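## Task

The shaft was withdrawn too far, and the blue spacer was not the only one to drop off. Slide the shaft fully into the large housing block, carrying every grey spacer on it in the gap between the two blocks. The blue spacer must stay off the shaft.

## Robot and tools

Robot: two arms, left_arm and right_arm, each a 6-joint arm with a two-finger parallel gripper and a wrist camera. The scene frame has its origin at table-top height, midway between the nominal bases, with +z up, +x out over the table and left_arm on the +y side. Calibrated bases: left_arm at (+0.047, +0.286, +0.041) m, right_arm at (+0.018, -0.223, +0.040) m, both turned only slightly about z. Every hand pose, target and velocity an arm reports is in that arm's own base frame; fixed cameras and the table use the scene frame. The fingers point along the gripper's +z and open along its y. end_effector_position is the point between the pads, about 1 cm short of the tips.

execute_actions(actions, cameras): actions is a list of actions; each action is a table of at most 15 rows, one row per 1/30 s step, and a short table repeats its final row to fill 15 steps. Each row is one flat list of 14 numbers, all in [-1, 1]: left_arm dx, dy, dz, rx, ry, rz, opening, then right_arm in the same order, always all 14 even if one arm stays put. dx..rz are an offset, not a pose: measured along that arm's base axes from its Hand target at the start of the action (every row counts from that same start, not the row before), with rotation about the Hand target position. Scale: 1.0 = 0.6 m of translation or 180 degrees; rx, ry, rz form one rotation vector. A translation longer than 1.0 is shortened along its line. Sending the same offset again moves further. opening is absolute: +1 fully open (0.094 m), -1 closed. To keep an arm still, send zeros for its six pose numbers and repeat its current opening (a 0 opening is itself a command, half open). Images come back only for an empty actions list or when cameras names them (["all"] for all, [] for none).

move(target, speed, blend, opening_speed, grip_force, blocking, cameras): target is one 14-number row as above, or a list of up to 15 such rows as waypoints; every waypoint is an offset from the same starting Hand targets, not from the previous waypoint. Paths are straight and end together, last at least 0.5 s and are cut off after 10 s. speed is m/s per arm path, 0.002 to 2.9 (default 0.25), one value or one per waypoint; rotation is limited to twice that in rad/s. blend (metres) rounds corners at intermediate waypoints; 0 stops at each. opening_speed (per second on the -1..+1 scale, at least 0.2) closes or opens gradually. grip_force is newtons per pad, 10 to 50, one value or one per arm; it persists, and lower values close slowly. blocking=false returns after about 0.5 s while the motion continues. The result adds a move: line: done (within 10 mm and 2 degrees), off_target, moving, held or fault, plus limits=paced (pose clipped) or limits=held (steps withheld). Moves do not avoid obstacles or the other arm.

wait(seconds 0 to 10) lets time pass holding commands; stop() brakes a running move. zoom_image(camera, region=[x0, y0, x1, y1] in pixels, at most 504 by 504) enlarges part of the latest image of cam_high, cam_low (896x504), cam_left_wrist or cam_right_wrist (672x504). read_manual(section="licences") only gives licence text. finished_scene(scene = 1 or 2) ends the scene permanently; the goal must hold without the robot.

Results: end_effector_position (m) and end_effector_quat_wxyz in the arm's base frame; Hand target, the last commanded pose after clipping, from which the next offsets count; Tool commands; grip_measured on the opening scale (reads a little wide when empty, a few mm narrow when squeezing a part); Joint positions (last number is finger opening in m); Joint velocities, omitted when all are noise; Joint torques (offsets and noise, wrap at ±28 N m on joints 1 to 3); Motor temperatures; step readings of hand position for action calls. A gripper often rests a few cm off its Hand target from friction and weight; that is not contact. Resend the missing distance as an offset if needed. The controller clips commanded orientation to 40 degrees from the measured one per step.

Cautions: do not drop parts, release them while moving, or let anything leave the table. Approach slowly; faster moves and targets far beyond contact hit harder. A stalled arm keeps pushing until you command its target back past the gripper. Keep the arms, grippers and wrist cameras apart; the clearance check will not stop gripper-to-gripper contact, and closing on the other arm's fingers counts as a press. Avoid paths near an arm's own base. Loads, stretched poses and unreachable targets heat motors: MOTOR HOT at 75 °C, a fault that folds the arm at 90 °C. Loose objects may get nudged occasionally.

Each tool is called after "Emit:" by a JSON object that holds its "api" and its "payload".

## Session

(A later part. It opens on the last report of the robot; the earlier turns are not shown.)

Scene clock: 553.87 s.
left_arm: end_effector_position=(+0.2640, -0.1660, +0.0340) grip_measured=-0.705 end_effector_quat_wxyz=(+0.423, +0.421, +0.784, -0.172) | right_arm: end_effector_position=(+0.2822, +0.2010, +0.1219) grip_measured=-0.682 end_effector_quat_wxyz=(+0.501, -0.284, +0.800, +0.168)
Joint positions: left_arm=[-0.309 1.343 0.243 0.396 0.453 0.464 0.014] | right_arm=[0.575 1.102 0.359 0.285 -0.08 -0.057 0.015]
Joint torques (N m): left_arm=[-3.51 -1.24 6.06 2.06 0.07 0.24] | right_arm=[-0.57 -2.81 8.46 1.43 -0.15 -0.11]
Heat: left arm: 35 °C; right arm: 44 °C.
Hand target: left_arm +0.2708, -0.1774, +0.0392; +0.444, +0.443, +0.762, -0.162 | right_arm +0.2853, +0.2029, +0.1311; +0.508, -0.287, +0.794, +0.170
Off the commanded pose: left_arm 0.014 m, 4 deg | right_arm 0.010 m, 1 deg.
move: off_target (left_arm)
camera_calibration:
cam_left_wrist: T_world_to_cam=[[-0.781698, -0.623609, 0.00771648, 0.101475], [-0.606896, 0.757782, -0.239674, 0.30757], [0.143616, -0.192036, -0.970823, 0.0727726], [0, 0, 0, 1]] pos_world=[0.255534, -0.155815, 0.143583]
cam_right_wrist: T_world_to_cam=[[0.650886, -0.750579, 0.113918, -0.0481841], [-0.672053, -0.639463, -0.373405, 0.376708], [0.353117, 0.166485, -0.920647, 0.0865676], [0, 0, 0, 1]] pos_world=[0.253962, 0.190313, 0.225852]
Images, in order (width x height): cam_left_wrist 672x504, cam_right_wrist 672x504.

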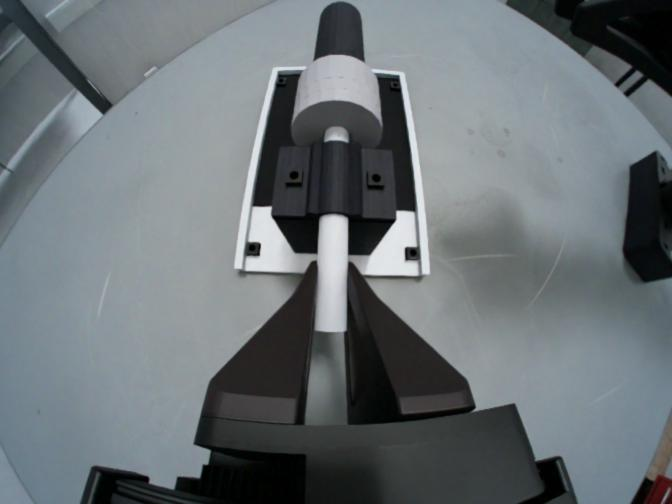

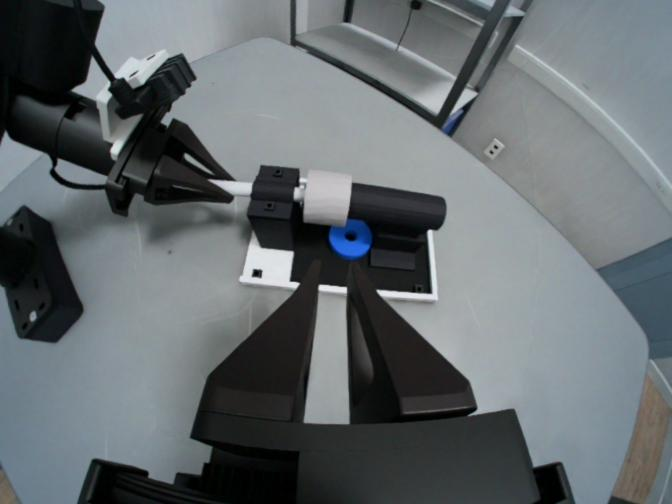

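Emit:
{"api": "move", "payload": {"target": [[-0.010,0.017,-0.008,0,0,0,-1,0,0,0,0,0,0,-0.68],[-0.010,0.017,-0.008,0,0,0,-0.4,0,0,0,0,0,0,-0.68],[-0.010,0.017,0.10,0,0,0,-0.4,0,0,0,0,0,0,-0.68],[-0.0493,0.078,0.10,0,0,0,-1,0,0,0,0,0,0,-0.68],[-0.0493,0.078,0.016,0,0,0,-1,0,0,0,0,0,0,-0.68]], "speed": 0.2, "cameras": ["cam_left_wrist","cam_right_wrist"]}}

Emit:
{"api": "zoom_image", "payload": {"camera": "cam_right_wrist", "region": [170, 130, 380, 260]}}

Scene clock: 561.20 s.
left_arm: end_effector_position=(+0.2433, -0.1297, +0.0504) grip_measured=-0.985 end_effector_quat_wxyz=(+0.442, +0.443, +0.764, -0.156) | right_arm: end_effector_position=(+0.2822, +0.2010, +0.1219) grip_measured=-0.682 end_effector_quat_wxyz=(+0.501, -0.284, +0.800, +0.168)
Joint positions: left_arm=[-0.115 1.073 0.189 0.139 0.6 0.667 0.001] | right_arm=[0.575 1.102 0.359 0.285 -0.08 -0.057 0.015]
Joint torques (N m): left_arm=[0.25 -1.54 5.01 1.54 0.44 -0.03] | right_arm=[-0.54 -2.8 8.44 1.42 -0.15 -0.11]
Heat: left arm: 35 °C; right arm: 44 °C.
Hand target: left_arm +0.2412, -0.1306, +0.0487; +0.444, +0.443, +0.762, -0.162 | right_arm +0.2853, +0.2029, +0.1311; +0.508, -0.287, +0.794, +0.170
Off the commanded pose: left_arm 0.003 m, 1 deg | right_arm 0.010 m, 1 deg.
move: done; target 2's new opening was sent with left_arm's hand 0.002 m and 3 deg from that target
camera_calibration:
cam_left_wrist: T_world_to_cam=[[-0.799935, -0.597277, -0.0580028, 0.119013], [-0.564878, 0.782097, -0.263131, 0.265582], [0.202526, -0.177723, -0.963015, 0.0857079], [0, 0, 0, 1]] pos_world=[0.227866, -0.121395, 0.159324]
cam_right_wrist: T_world_to_cam=[[0.650886, -0.750579, 0.113918, -0.0481841], [-0.672053, -0.639463, -0.373405, 0.376708], [0.353117, 0.166485, -0.920647, 0.0865676], [0, 0, 0, 1]] pos_world=[0.253962, 0.190313, 0.225852]
Images, in order (width x height): cam_left_wrist 672x504, cam_right_wrist 672x504.

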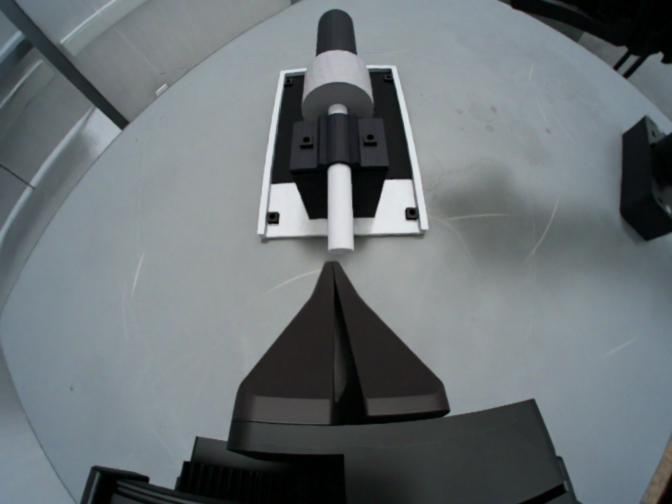

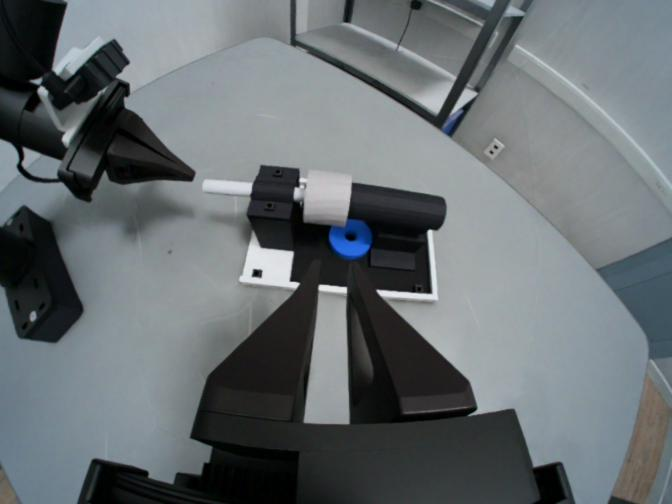

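Scaled by 2.400 from the camera's 672x504 image, which has a finer 960x720 frame.

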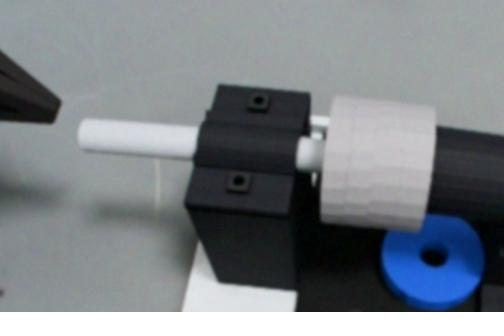

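Emit:
{"api": "move", "payload": {"target": [[-0.0045,-0.0028,-0.005,0,0,0,-1,0,0,0,0,0,0,-0.68],[0.009,-0.023,-0.005,0,0,0,-1,0,0,0,0,0,0,-0.68]], "speed": 0.06, "cameras": ["cam_left_wrist","cam_right_wrist"]}}

Emit:
{"api": "zoom_image", "payload": {"camera": "cam_right_wrist", "region": [170, 130, 380, 260]}}

Scene clock: 563.40 s.
left_arm: end_effector_position=(+0.2416, -0.1416, +0.0401) grip_measured=-0.985 end_effector_quat_wxyz=(+0.433, +0.442, +0.768, -0.162) | right_arm: end_effector_position=(+0.2822, +0.2010, +0.1219) grip_measured=-0.682 end_effector_quat_wxyz=(+0.501, -0.284, +0.800, +0.168)
Joint positions: left_arm=[-0.191 1.141 0.171 0.235 0.549 0.605 0.001] | right_arm=[0.575 1.102 0.359 0.285 -0.08 -0.057 0.015]
Joint torques (N m): left_arm=[-0.46 -1.8 6.26 1.61 0.3 -0.09] | right_arm=[-0.57 -2.81 8.46 1.42 -0.14 -0.12]
Heat: left arm: 35 °C; right arm: 44 °C.
Hand target: left_arm +0.2466, -0.1443, +0.0457; +0.444, +0.443, +0.762, -0.162 | right_arm +0.2853, +0.2029, +0.1311; +0.508, -0.287, +0.794, +0.170
Off the commanded pose: left_arm 0.008 m, 1 deg | right_arm 0.010 m, 1 deg.
move: done
camera_calibration:
cam_left_wrist: T_world_to_cam=[[-0.803065, -0.594641, -0.0385861, 0.110259], [-0.568336, 0.783785, -0.25035, 0.271786], [0.179112, -0.179118, -0.967386, 0.0796217], [0, 0, 0, 1]] pos_world=[0.22875, -0.133196, 0.149321]
cam_right_wrist: T_world_to_cam=[[0.650886, -0.750579, 0.113918, -0.0481841], [-0.672053, -0.639463, -0.373405, 0.376708], [0.353117, 0.166485, -0.920647, 0.0865676], [0, 0, 0, 1]] pos_world=[0.253962, 0.190313, 0.225852]
Images, in order (width x height): cam_left_wrist 672x504, cam_right_wrist 672x504.

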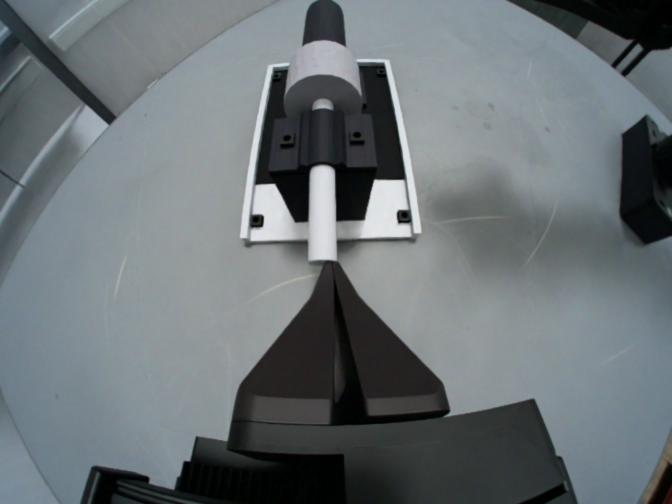

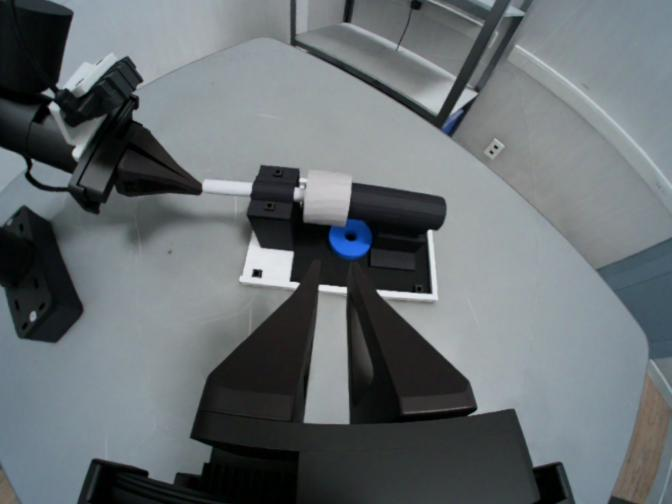

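Scaled by 2.400 from the camera's 672x504 image, which has a finer 960x720 frame.

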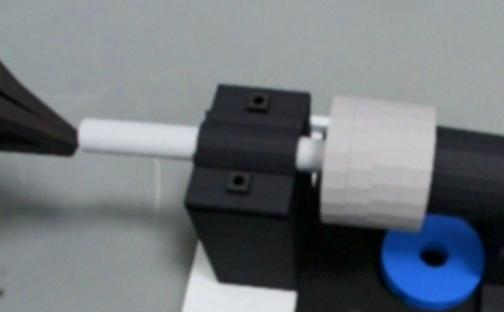

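Emit:
{"api": "move", "payload": {"target": [[0.0,-0.0,0.004,0,0,0,-1,0,0,0,0,0,0,-0.68],[0.018,-0.017,0.006,0,0,0,-1,0,0,0,0,0,0,-0.68],[0.026,-0.029,0.006,0,0,0,-1,0,0,0,0,0,0,-0.68]], "speed": 0.06, "cameras": ["cam_left_wrist","cam_right_wrist"]}}

Emit:
{"api": "zoom_image", "payload": {"camera": "cam_right_wrist", "region": [170, 130, 380, 260]}}

Scene clock: 565.90 s.
left_arm: end_effector_position=(+0.2436, -0.1569, +0.0326) grip_measured=-0.985 end_effector_quat_wxyz=(+0.412, +0.444, +0.777, -0.172) | right_arm: end_effector_position=(+0.2822, +0.2010, +0.1219) grip_measured=-0.682 end_effector_quat_wxyz=(+0.501, -0.284, +0.800, +0.168)
Joint positions: left_arm=[-0.274 1.23 0.205 0.271 0.498 0.546 0.001] | right_arm=[0.575 1.102 0.359 0.285 -0.08 -0.057 0.015]
Joint torques (N m): left_arm=[-0.13 -2.7 7.8 1.84 0.12 -0.12] | right_arm=[-0.57 -2.78 8.44 1.43 -0.15 -0.12]
Heat: left arm: 35 °C; right arm: 44 °C.
Hand target: left_arm +0.2622, -0.1617, +0.0493; +0.444, +0.443, +0.762, -0.162 | right_arm +0.2853, +0.2029, +0.1311; +0.508, -0.287, +0.794, +0.170
Off the commanded pose: left_arm 0.026 m, 4 deg | right_arm 0.010 m, 1 deg.
move: off_target (left_arm)
camera_calibration:
cam_left_wrist: T_world_to_cam=[[-0.810359, -0.585911, -0.00514377, 0.104528], [-0.571118, 0.7918, -0.216512, 0.283843], [0.13093, -0.172515, -0.976266, 0.0823987], [0, 0, 0, 1]] pos_world=[0.236025, -0.149288, 0.142436]
cam_right_wrist: T_world_to_cam=[[0.650886, -0.750579, 0.113918, -0.0481841], [-0.672053, -0.639463, -0.373405, 0.376708], [0.353117, 0.166485, -0.920647, 0.0865676], [0, 0, 0, 1]] pos_world=[0.253962, 0.190313, 0.225852]
Images, in order (width x height): cam_left_wrist 672x504, cam_right_wrist 672x504.

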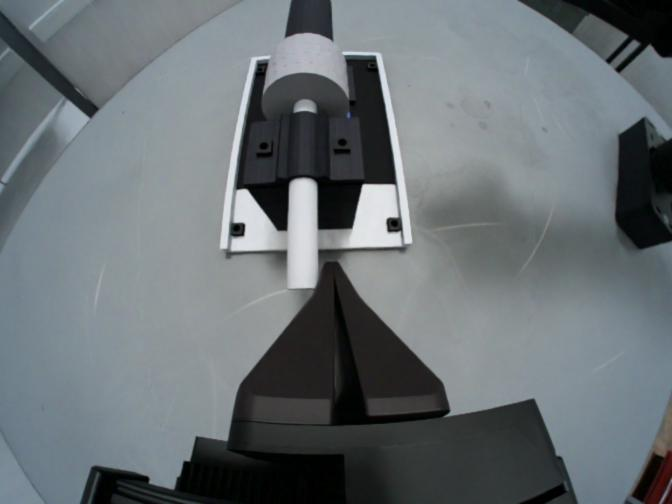

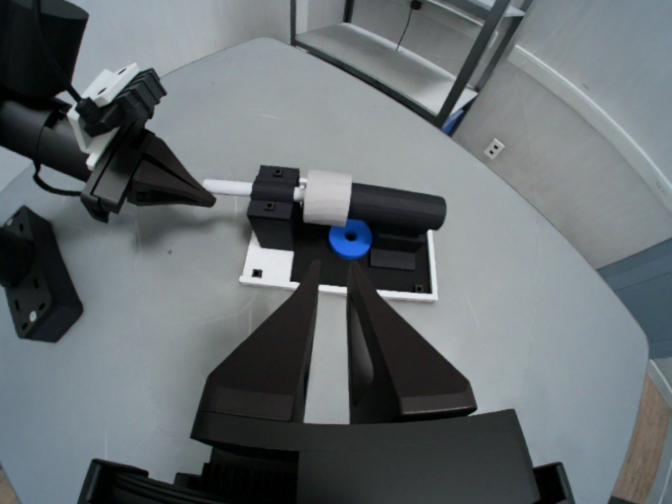

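Scaled by 2.400 from the camera's 672x504 image, which has a finer 960x720 frame.

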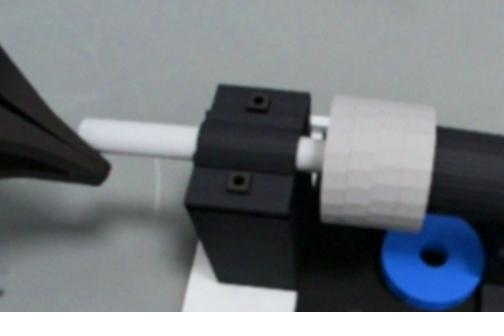

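Emit:
{"api": "move", "payload": {"target": [[-0.03,0.012,-0.01,0,0,0,-1,0,0,0,0,0,0,-0.68],[-0.03,0.012,0.10,0,0,0,-0.4,0,0,0,0,0,0,-0.68],[0.0,0.008,0.10,0,0,0,-0.4,0,0,0,0,0,0,-0.68],[0.0,0.008,-0.021,0,0,0,-0.4,0,0,0,0,0,0,-0.68]], "speed": 0.2, "cameras": ["cam_left_wrist"]}}

Scene clock: 571.97 s.
left_arm: end_effector_position=(+0.2649, -0.1565, +0.0388) grip_measured=-0.402 end_effector_quat_wxyz=(+0.443, +0.444, +0.763, -0.156) | right_arm: end_effector_position=(+0.2822, +0.2010, +0.1219) grip_measured=-0.682 end_effector_quat_wxyz=(+0.501, -0.284, +0.800, +0.168)
Joint positions: left_arm=[-0.254 1.313 0.221 0.404 0.496 0.562 0.028] | right_arm=[0.575 1.102 0.359 0.285 -0.08 -0.057 0.015]
Joint torques (N m): left_arm=[0.28 -2.74 4.34 1.62 0.37 -0.06] | right_arm=[-0.55 -2.8 8.46 1.42 -0.15 -0.12]
Heat: left arm: 35 °C; right arm: 44 °C.
Hand target: left_arm +0.2621, -0.1569, +0.0366; +0.443, +0.443, +0.762, -0.162 | right_arm +0.2853, +0.2029, +0.1311; +0.508, -0.287, +0.794, +0.170
Off the commanded pose: left_arm 0.003 m, 1 deg | right_arm 0.010 m, 1 deg.
move: done
camera_calibration:
cam_left_wrist: T_world_to_cam=[[-0.800762, -0.595862, -0.0610671, 0.120226], [-0.56258, 0.783177, -0.264834, 0.295231], [0.205631, -0.177714, -0.962359, 0.064629], [0, 0, 0, 1]] pos_world=[0.249073, -0.148095, 0.147725]
Images, in order (width x height): cam_left_wrist 672x504.

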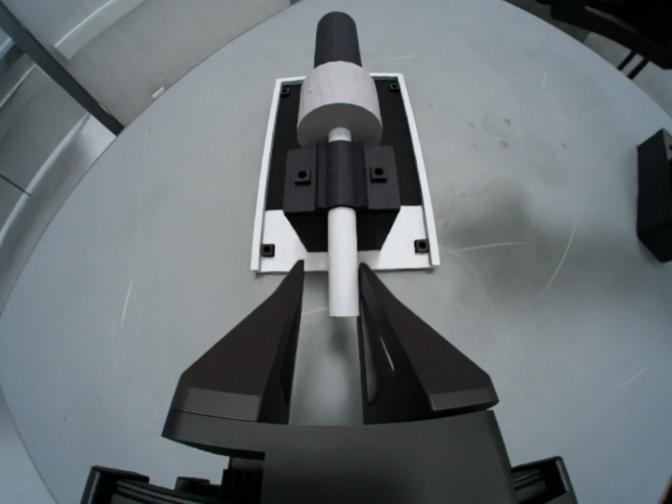

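Emit:
{"api": "move", "payload": {"target": [[-0.008,-0.0055,0,0,0,0,-0.4,0,0,0,0,0,0,-0.68],[-0.008,-0.0055,0,0,0,0,-1,0,0,0,0,0,0,-0.68],[-0.019,0.011,0,0.03,-0.045,0,-1,0,0,0,0,0,0,-0.68],[-0.022,0.016,0,0,0,0,-1,0,0,0,0,0,0,-0.68]], "speed": 0.12, "cameras": ["cam_left_wrist","cam_right_wrist"]}}

Emit:
{"api": "zoom_image", "payload": {"camera": "cam_right_wrist", "region": [170, 130, 380, 260]}}

Scene clock: 576.10 s.
left_arm: end_effector_position=(+0.2490, -0.1447, +0.0336) grip_measured=-0.714 end_effector_quat_wxyz=(+0.447, +0.439, +0.765, -0.151) | right_arm: end_effector_position=(+0.2822, +0.2010, +0.1219) grip_measured=-0.682 end_effector_quat_wxyz=(+0.501, -0.284, +0.800, +0.168)
Joint positions: left_arm=[-0.218 1.231 0.144 0.396 0.511 0.58 0.013] | right_arm=[0.575 1.102 0.359 0.285 -0.08 -0.057 0.015]
Joint torques (N m): left_arm=[0.36 -2.92 6.64 1.15 0.51 0.03] | right_arm=[-0.57 -2.82 8.44 1.43 -0.14 -0.12]
Heat: left arm: 35 °C; right arm: 44 °C.
Hand target: left_arm +0.2490, -0.1474, +0.0367; +0.444, +0.443, +0.762, -0.162 | right_arm +0.2853, +0.2029, +0.1311; +0.508, -0.287, +0.794, +0.170
Off the commanded pose: left_arm 0.004 m, 1 deg | right_arm 0.010 m, 1 deg.
move: done
camera_calibration:
cam_left_wrist: T_world_to_cam=[[-0.791966, -0.606986, -0.066014, 0.110585], [-0.571967, 0.775384, -0.267646, 0.276986], [0.213644, -0.174209, -0.961253, 0.0634507], [0, 0, 0, 1]] pos_world=[0.232451, -0.136593, 0.142427]
cam_right_wrist: T_world_to_cam=[[0.650886, -0.750579, 0.113918, -0.0481841], [-0.672053, -0.639463, -0.373405, 0.376708], [0.353117, 0.166485, -0.920647, 0.0865676], [0, 0, 0, 1]] pos_world=[0.253962, 0.190313, 0.225852]
Images, in order (width x height): cam_left_wrist 672x504, cam_right_wrist 672x504.

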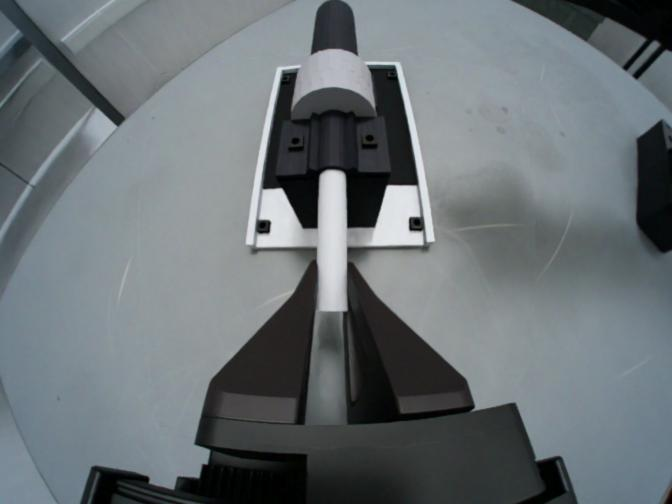

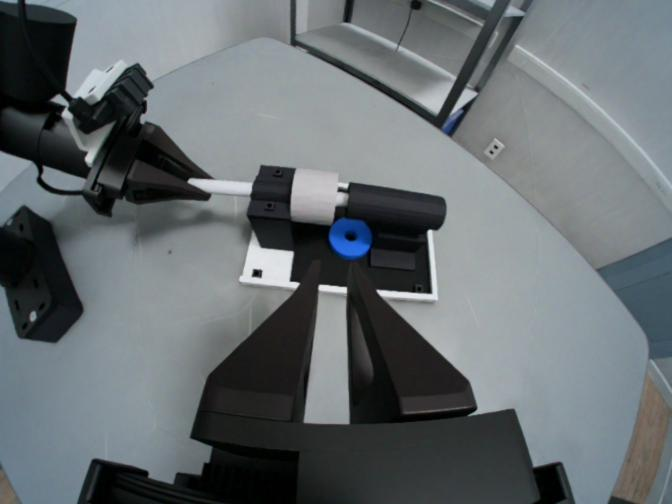

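Scaled by 2.400 from the camera's 672x504 image, which has a finer 960x720 frame.

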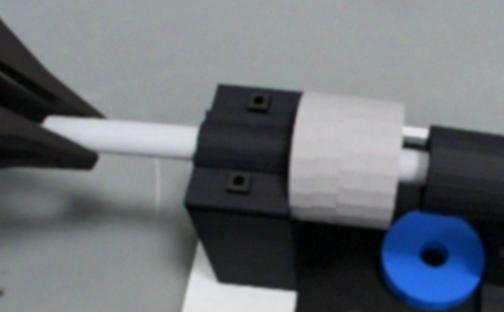

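Emit:
{"api": "move", "payload": {"target": [[0.008,-0.012,0.003,0.03,-0.045,0,-1,0,0,0,0,0,0,-0.68],[0.016,-0.024,0.003,-0.03,0.045,0,-1,0,0,0,0,0,0,-0.68],[0.024,-0.036,0.003,0.03,-0.045,0,-1,0,0,0,0,0,0,-0.68],[0.030,-0.045,0.003,-0.03,0.045,0,-1,0,0,0,0,0,0,-0.68],[0.030,-0.045,0.003,0,0,0,-1,0,0,0,0,0,0,-0.68]], "speed": 0.2, "cameras": ["cam_left_wrist","cam_right_wrist"]}}

Emit:
{"api": "zoom_image", "payload": {"camera": "cam_right_wrist", "region": [170, 130, 380, 260]}}

Scene clock: 582.33 s.
left_arm: end_effector_position=(+0.2591, -0.1601, +0.0318) grip_measured=-0.714 end_effector_quat_wxyz=(+0.421, +0.419, +0.787, -0.168) | right_arm: end_effector_position=(+0.2822, +0.2010, +0.1219) grip_measured=-0.682 end_effector_quat_wxyz=(+0.501, -0.284, +0.800, +0.168)
Joint positions: left_arm=[-0.292 1.314 0.223 0.375 0.457 0.475 0.013] | right_arm=[0.575 1.102 0.359 0.285 -0.08 -0.057 0.015]
Joint torques (N m): left_arm=[-4.25 -0.64 6.32 2.11 0.06 0.21] | right_arm=[-0.55 -2.81 8.46 1.42 -0.15 -0.11]
Heat: left arm: 35 °C; right arm: 44 °C.
Hand target: left_arm +0.2670, -0.1743, +0.0385; +0.444, +0.443, +0.762, -0.162 | right_arm +0.2853, +0.2029, +0.1311; +0.508, -0.287, +0.794, +0.170
Off the commanded pose: left_arm 0.018 m, 5 deg | right_arm 0.010 m, 1 deg.
move: off_target (left_arm)
camera_calibration:
cam_left_wrist: T_world_to_cam=[[-0.777528, -0.628808, 0.00708807, 0.0994802], [-0.61298, 0.755344, -0.231755, 0.300559], [0.140376, -0.184541, -0.972748, 0.0745779], [0, 0, 0, 1]] pos_world=[0.251117, -0.150709, 0.141497]
cam_right_wrist: T_world_to_cam=[[0.650886, -0.750579, 0.113918, -0.0481841], [-0.672053, -0.639463, -0.373405, 0.376708], [0.353117, 0.166485, -0.920647, 0.0865676], [0, 0, 0, 1]] pos_world=[0.253962, 0.190313, 0.225852]
Images, in order (width x height): cam_left_wrist 672x504, cam_right_wrist 672x504.

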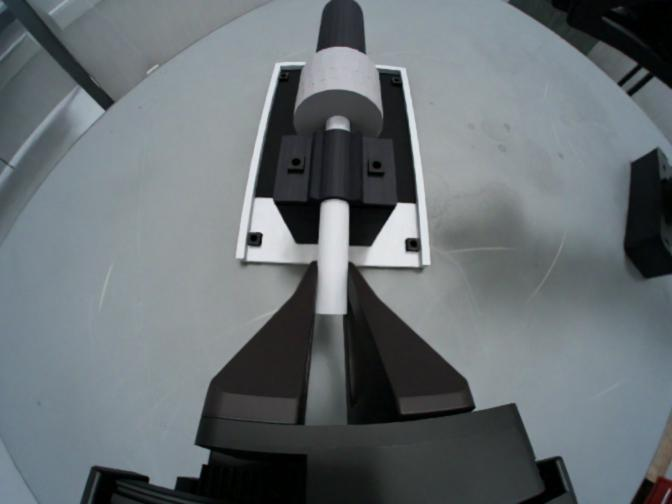

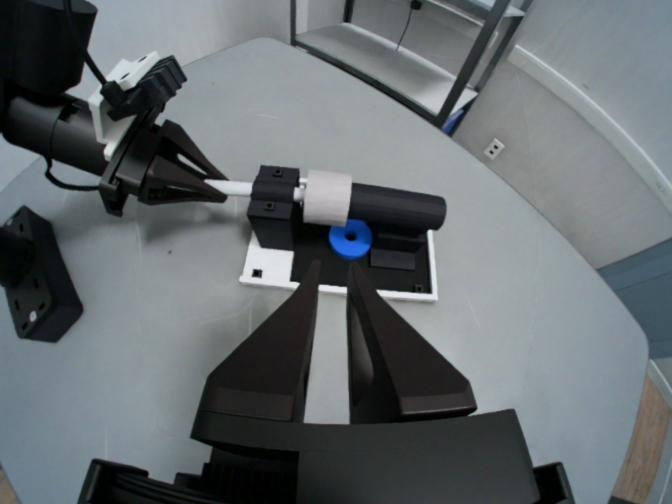

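Scaled by 2.400 from the camera's 672x504 image, which has a finer 960x720 frame.

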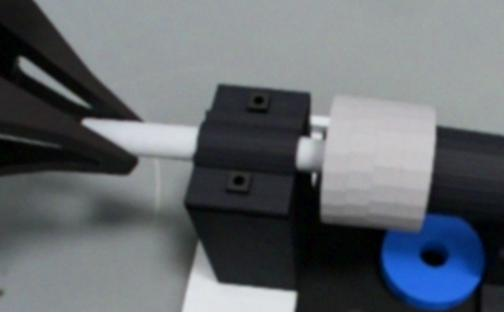

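Emit:
{"api": "move", "payload": {"target": [[-0.011,0.022,-0.010,0,0,0,-1,0,0,0,0,0,0,-0.68],[-0.011,0.022,-0.010,0,0,0,-0.35,0,0,0,0,0,0,-0.68],[-0.011,0.022,0.12,0,0,0,-0.35,0,0,0,0,0,0,-0.68],[-0.05,0.15,0.22,0,0,0,-0.35,-0.08,-0.06,0.08,0,0,0,-0.68]], "speed": 0.18, "cameras": ["cam_high","cam_low","cam_right_wrist"]}}

Emit:
{"api": "zoom_image", "payload": {"camera": "cam_high", "region": [390, 170, 510, 310]}}

Emit:
{"api": "zoom_image", "payload": {"camera": "cam_low", "region": [345, 215, 455, 305]}}

Emit:
{"api": "zoom_image", "payload": {"camera": "cam_right_wrist", "region": [200, 130, 440, 310]}}

Scene clock: 587.60 s.
left_arm: end_effector_position=(+0.2363, -0.0830, +0.1603) grip_measured=-0.352 end_effector_quat_wxyz=(+0.437, +0.440, +0.768, -0.157) | right_arm: end_effector_position=(+0.2373, +0.1663, +0.1707) grip_measured=-0.682 end_effector_quat_wxyz=(+0.504, -0.282, +0.799, +0.168)
Joint positions: left_arm=[0.203 0.877 0.633 -0.721 0.805 0.979 0.03] | right_arm=[0.54 0.666 0.42 -0.207 -0.109 -0.07 0.015]
Joint torques (N m): left_arm=[0.5 -0.81 8.77 0.94 0.7 0.04] | right_arm=[-0.57 -0.36 9.11 1.38 -0.17 -0.13]
Heat: left arm: 35 °C; right arm: 44 °C.
Hand target: left_arm +0.2370, -0.0843, +0.1704; +0.443, +0.443, +0.762, -0.162 | right_arm +0.2372, +0.1670, +0.1792; +0.508, -0.287, +0.794, +0.170
Off the commanded pose: left_arm 0.010 m, 1 deg | right_arm 0.008 m, 1 deg.
move: done
camera_calibration:
cam_right_wrist: T_world_to_cam=[[0.648591, -0.752715, 0.112917, -0.0494215], [-0.672315, -0.636111, -0.378623, 0.343019], [0.356823, 0.169655, -0.918637, 0.151317], [0, 0, 0, 1]] pos_world=[0.208678, 0.155327, 0.274461]
Images, in order (width x height): cam_high 896x504, cam_low 896x504, cam_right_wrist 672x504.

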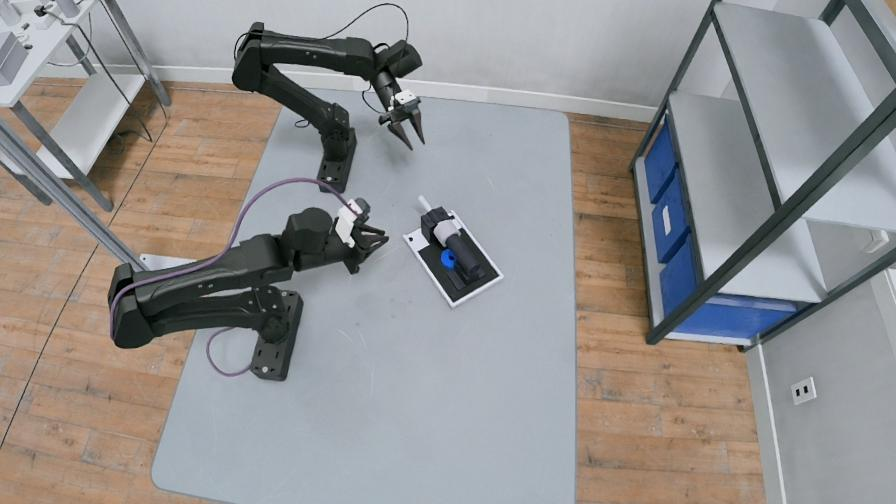

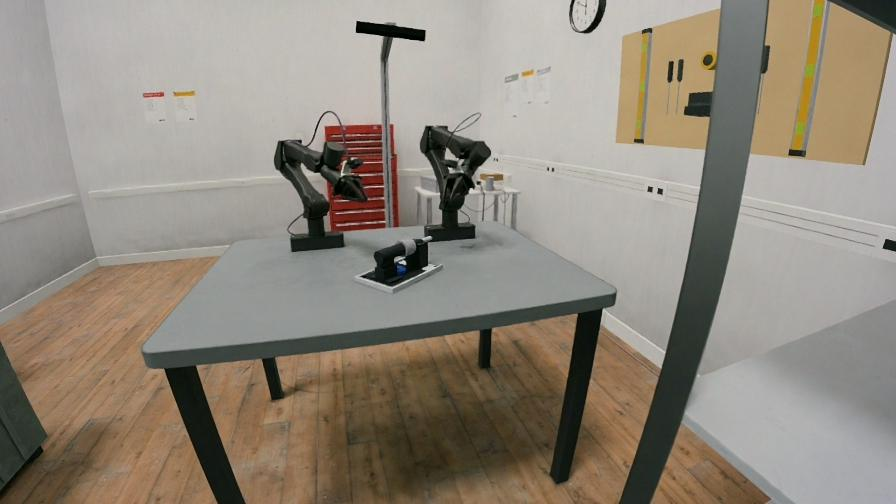

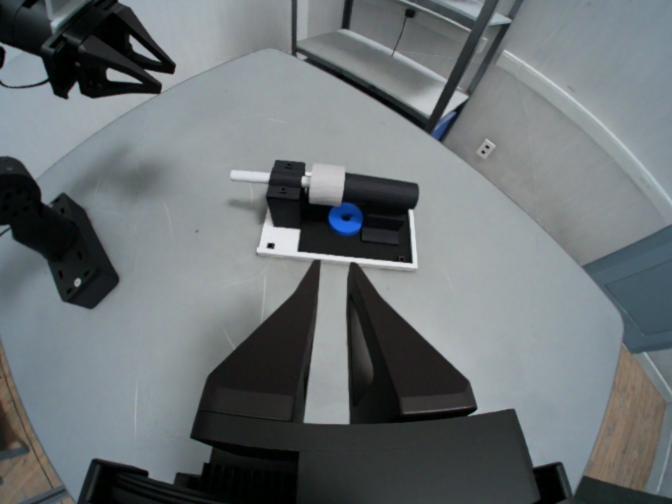

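Scaled by 3.600 from the camera's 896x504 image, which has a finer 1280x720 frame.

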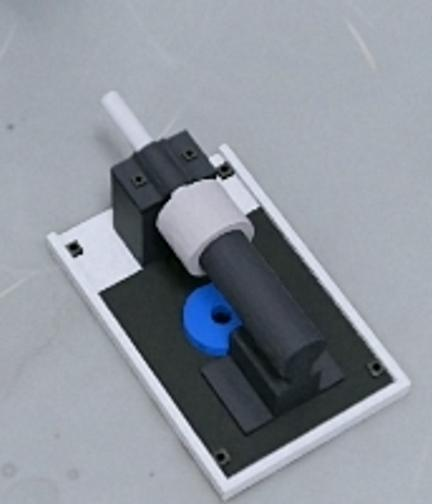

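Scaled by 4.582 from the camera's 896x504 image, which has a finer 1280x720 frame.

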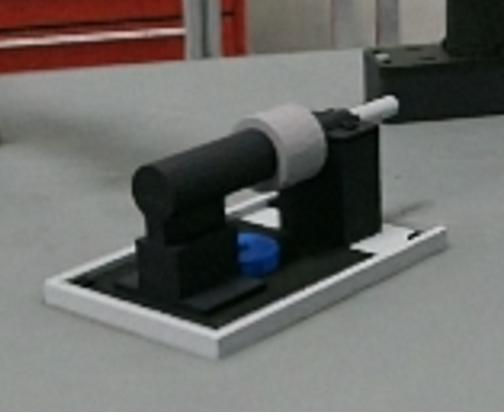

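Scaled by 2.100 from the camera's 672x504 image, which has a finer 960x720 frame.

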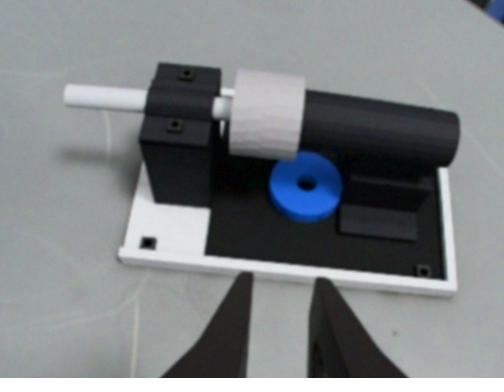

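Emit:
{"api": "move", "payload": {"target": [[0.039,-0.128,-0.10,0,0,0,-0.35,0,0,0,0,0,0,-0.68],[0.042,-0.132,-0.212,0,0,0,-0.35,0,0,0,0,0,0,-0.68],[0.042,-0.132,-0.212,0,0,0,-1,0,0,0,0,0,0,-0.68]], "speed": 0.2, "cameras": ["cam_left_wrist"]}}

Scene clock: 591.63 s.
left_arm: end_effector_position=(+0.2629, -0.1636, +0.0457) grip_measured=-0.723 end_effector_quat_wxyz=(+0.442, +0.436, +0.766, -0.167) | right_arm: end_effector_position=(+0.2372, +0.1663, +0.1706) grip_measured=-0.682 end_effector_quat_wxyz=(+0.504, -0.282, +0.799, +0.168)
Joint positions: left_arm=[-0.285 1.281 0.233 0.372 0.485 0.512 0.013] | right_arm=[0.54 0.666 0.42 -0.208 -0.109 -0.07 0.015]
Joint torques (N m): left_arm=[-0.35 -2.65 4.72 1.59 0.13 0.14] | right_arm=[-0.57 -0.38 9.13 1.39 -0.17 -0.13]
Heat: left arm: 35 °C; right arm: 44 °C.
Hand target: left_arm +0.2623, -0.1635, +0.0433; +0.444, +0.443, +0.762, -0.162 | right_arm +0.2372, +0.1670, +0.1792; +0.508, -0.287, +0.794, +0.170
Off the commanded pose: left_arm 0.003 m, 1 deg | right_arm 0.009 m, 1 deg.
move: done
camera_calibration:
cam_left_wrist: T_world_to_cam=[[-0.798378, -0.601273, -0.0326077, 0.111911], [-0.571667, 0.773855, -0.272664, 0.302747], [0.189179, -0.199049, -0.961556, 0.0712179], [0, 0, 0, 1]] pos_world=[0.248944, -0.152817, 0.154678]
Images, in order (width x height): cam_left_wrist 672x504.

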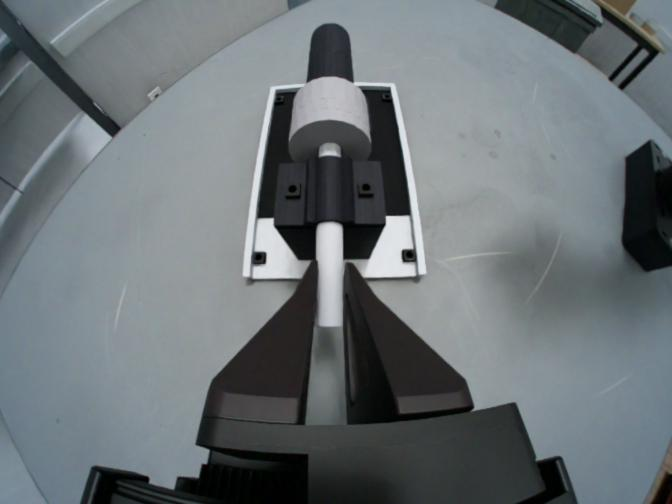

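Emit:
{"api": "move", "payload": {"target": [[0.008,-0.012,0.008,0.05,-0.075,0,-1,0,0,0,0,0,0,-0.68],[0.012,-0.018,0.008,-0.05,0.075,0,-1,0,0,0,0,0,0,-0.68],[0.015,-0.022,0.0,0.05,-0.075,0,-1,0,0,0,0,0,0,-0.68],[0.015,-0.022,0.004,-0.05,0.075,0,-1,0,0,0,0,0,0,-0.68],[0.015,-0.022,0.004,0,0,0,-1,0,0,0,0,0,0,-0.68]], "speed": 0.3, "blend": 0.002, "cameras": ["cam_right_wrist"]}}

Emit:
{"api": "zoom_image", "payload": {"camera": "cam_right_wrist", "region": [200, 130, 440, 310]}}

Scene clock: 596.97 s.
left_arm: end_effector_position=(+0.2646, -0.1678, +0.0437) grip_measured=-0.714 end_effector_quat_wxyz=(+0.424, +0.419, +0.783, -0.179) | right_arm: end_effector_position=(+0.2372, +0.1663, +0.1706) grip_measured=-0.682 end_effector_quat_wxyz=(+0.504, -0.282, +0.799, +0.168)
Joint positions: left_arm=[-0.306 1.301 0.266 0.333 0.468 0.457 0.013] | right_arm=[0.54 0.666 0.42 -0.208 -0.109 -0.07 0.015]
Joint torques (N m): left_arm=[-3.51 -0.64 5.7 2.12 -0.1 0.35] | right_arm=[-0.57 -0.35 9.1 1.38 -0.16 -0.13]
Heat: left arm: 35 °C; right arm: 44 °C.
Hand target: left_arm +0.2712, -0.1768, +0.0457; +0.444, +0.443, +0.762, -0.162 | right_arm +0.2372, +0.1670, +0.1792; +0.508, -0.287, +0.794, +0.170
Off the commanded pose: left_arm 0.011 m, 5 deg | right_arm 0.009 m, 1 deg.
move: off_target (left_arm)
camera_calibration:
cam_right_wrist: T_world_to_cam=[[0.648623, -0.752708, 0.112776, -0.0493898], [-0.672455, -0.636149, -0.378311, 0.342968], [0.3565, 0.169544, -0.918783, 0.151442], [0, 0, 0, 1]] pos_world=[0.208677, 0.155326, 0.27446]
Images, in order (width x height): cam_right_wrist 672x504.

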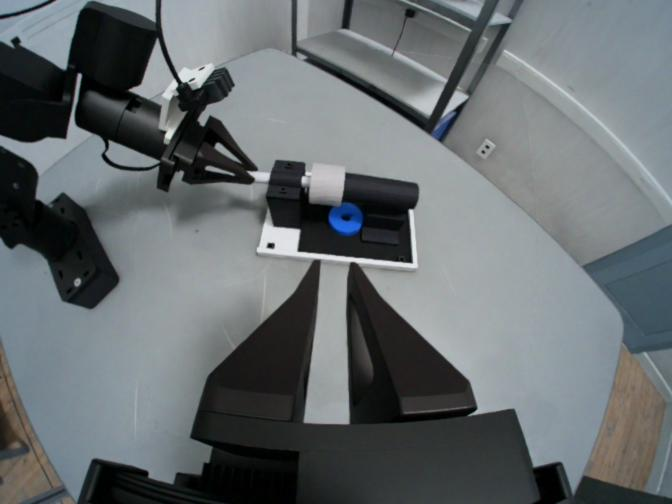

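Scaled by 2.100 from the camera's 672x504 image, which has a finer 960x720 frame.

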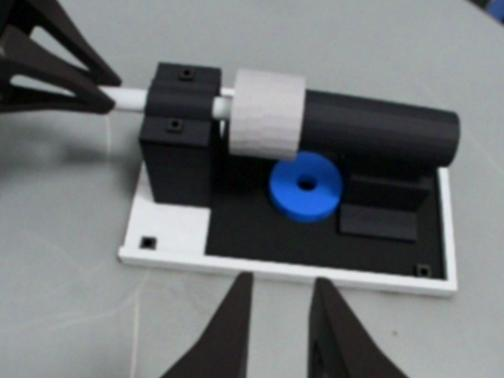

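Emit:
{"api": "move", "payload": {"target": [[-0.009,0.014,-0.003,0,0,0,-1,0,0,0,0,0,0,-0.68],[-0.009,0.014,-0.003,0,0,0,-0.35,0,0,0,0,0,0,-0.68],[-0.009,0.014,0.12,0,0,0,-0.35,0,0,0,0,0,0,-0.68],[-0.05,0.13,0.2,0,0,0,-0.35,0,0,0,0,0,0,-0.68]], "speed": 0.18, "cameras": ["cam_right_wrist"]}}

Emit:
{"api": "zoom_image", "payload": {"camera": "cam_right_wrist", "region": [200, 130, 440, 310]}}

Scene clock: 601.60 s.
left_arm: end_effector_position=(+0.2403, -0.0976, +0.1556) grip_measured=-0.352 end_effector_quat_wxyz=(+0.437, +0.440, +0.768, -0.158) | right_arm: end_effector_position=(+0.2372, +0.1663, +0.1706) grip_measured=-0.682 end_effector_quat_wxyz=(+0.504, -0.282, +0.799, +0.168)
Joint positions: left_arm=[0.101 0.862 0.595 -0.615 0.745 0.863 0.03] | right_arm=[0.54 0.666 0.42 -0.208 -0.109 -0.07 0.015]
Joint torques (N m): left_arm=[0.51 -0.94 8.84 1.05 0.61 0.06] | right_arm=[-0.57 -0.38 9.1 1.39 -0.17 -0.13]
Heat: left arm: 35 °C; right arm: 44 °C.
Hand target: left_arm +0.2412, -0.0988, +0.1656; +0.444, +0.443, +0.762, -0.162 | right_arm +0.2372, +0.1670, +0.1792; +0.508, -0.287, +0.794, +0.170
Off the commanded pose: left_arm 0.010 m, 1 deg | right_arm 0.009 m, 1 deg.
move: done; target 2's new opening was sent with left_arm's hand 0.002 m and 3 deg from that target
camera_calibration:
cam_right_wrist: T_world_to_cam=[[0.648623, -0.752708, 0.112776, -0.0493898], [-0.672455, -0.636149, -0.378311, 0.342968], [0.3565, 0.169544, -0.918783, 0.151442], [0, 0, 0, 1]] pos_world=[0.208677, 0.155326, 0.27446]
Images, in order (width x height): cam_right_wrist 672x504.

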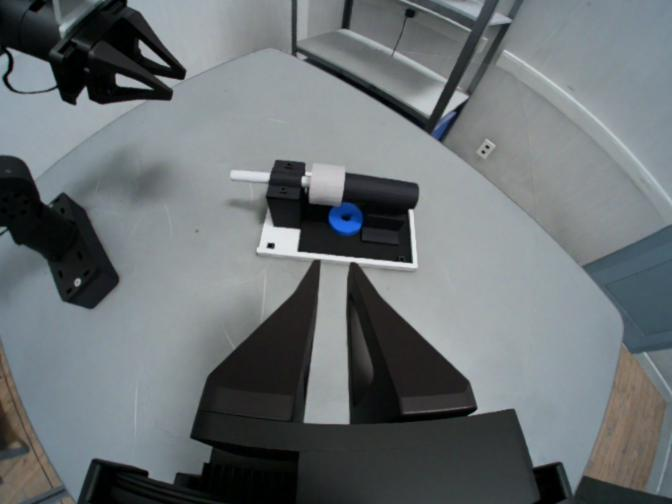

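Scaled by 2.100 from the camera's 672x504 image, which has a finer 960x720 frame.

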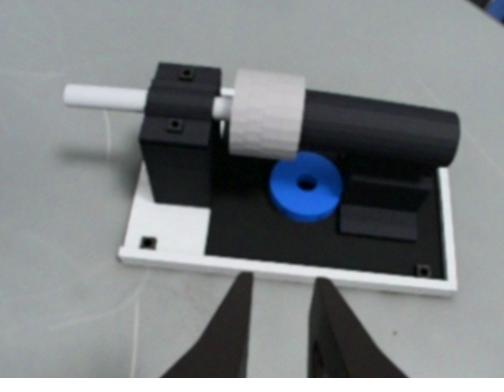

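Emit:
{"api": "finished_scene", "payload": {"scene": 2}}

The scene is finished: the task was done.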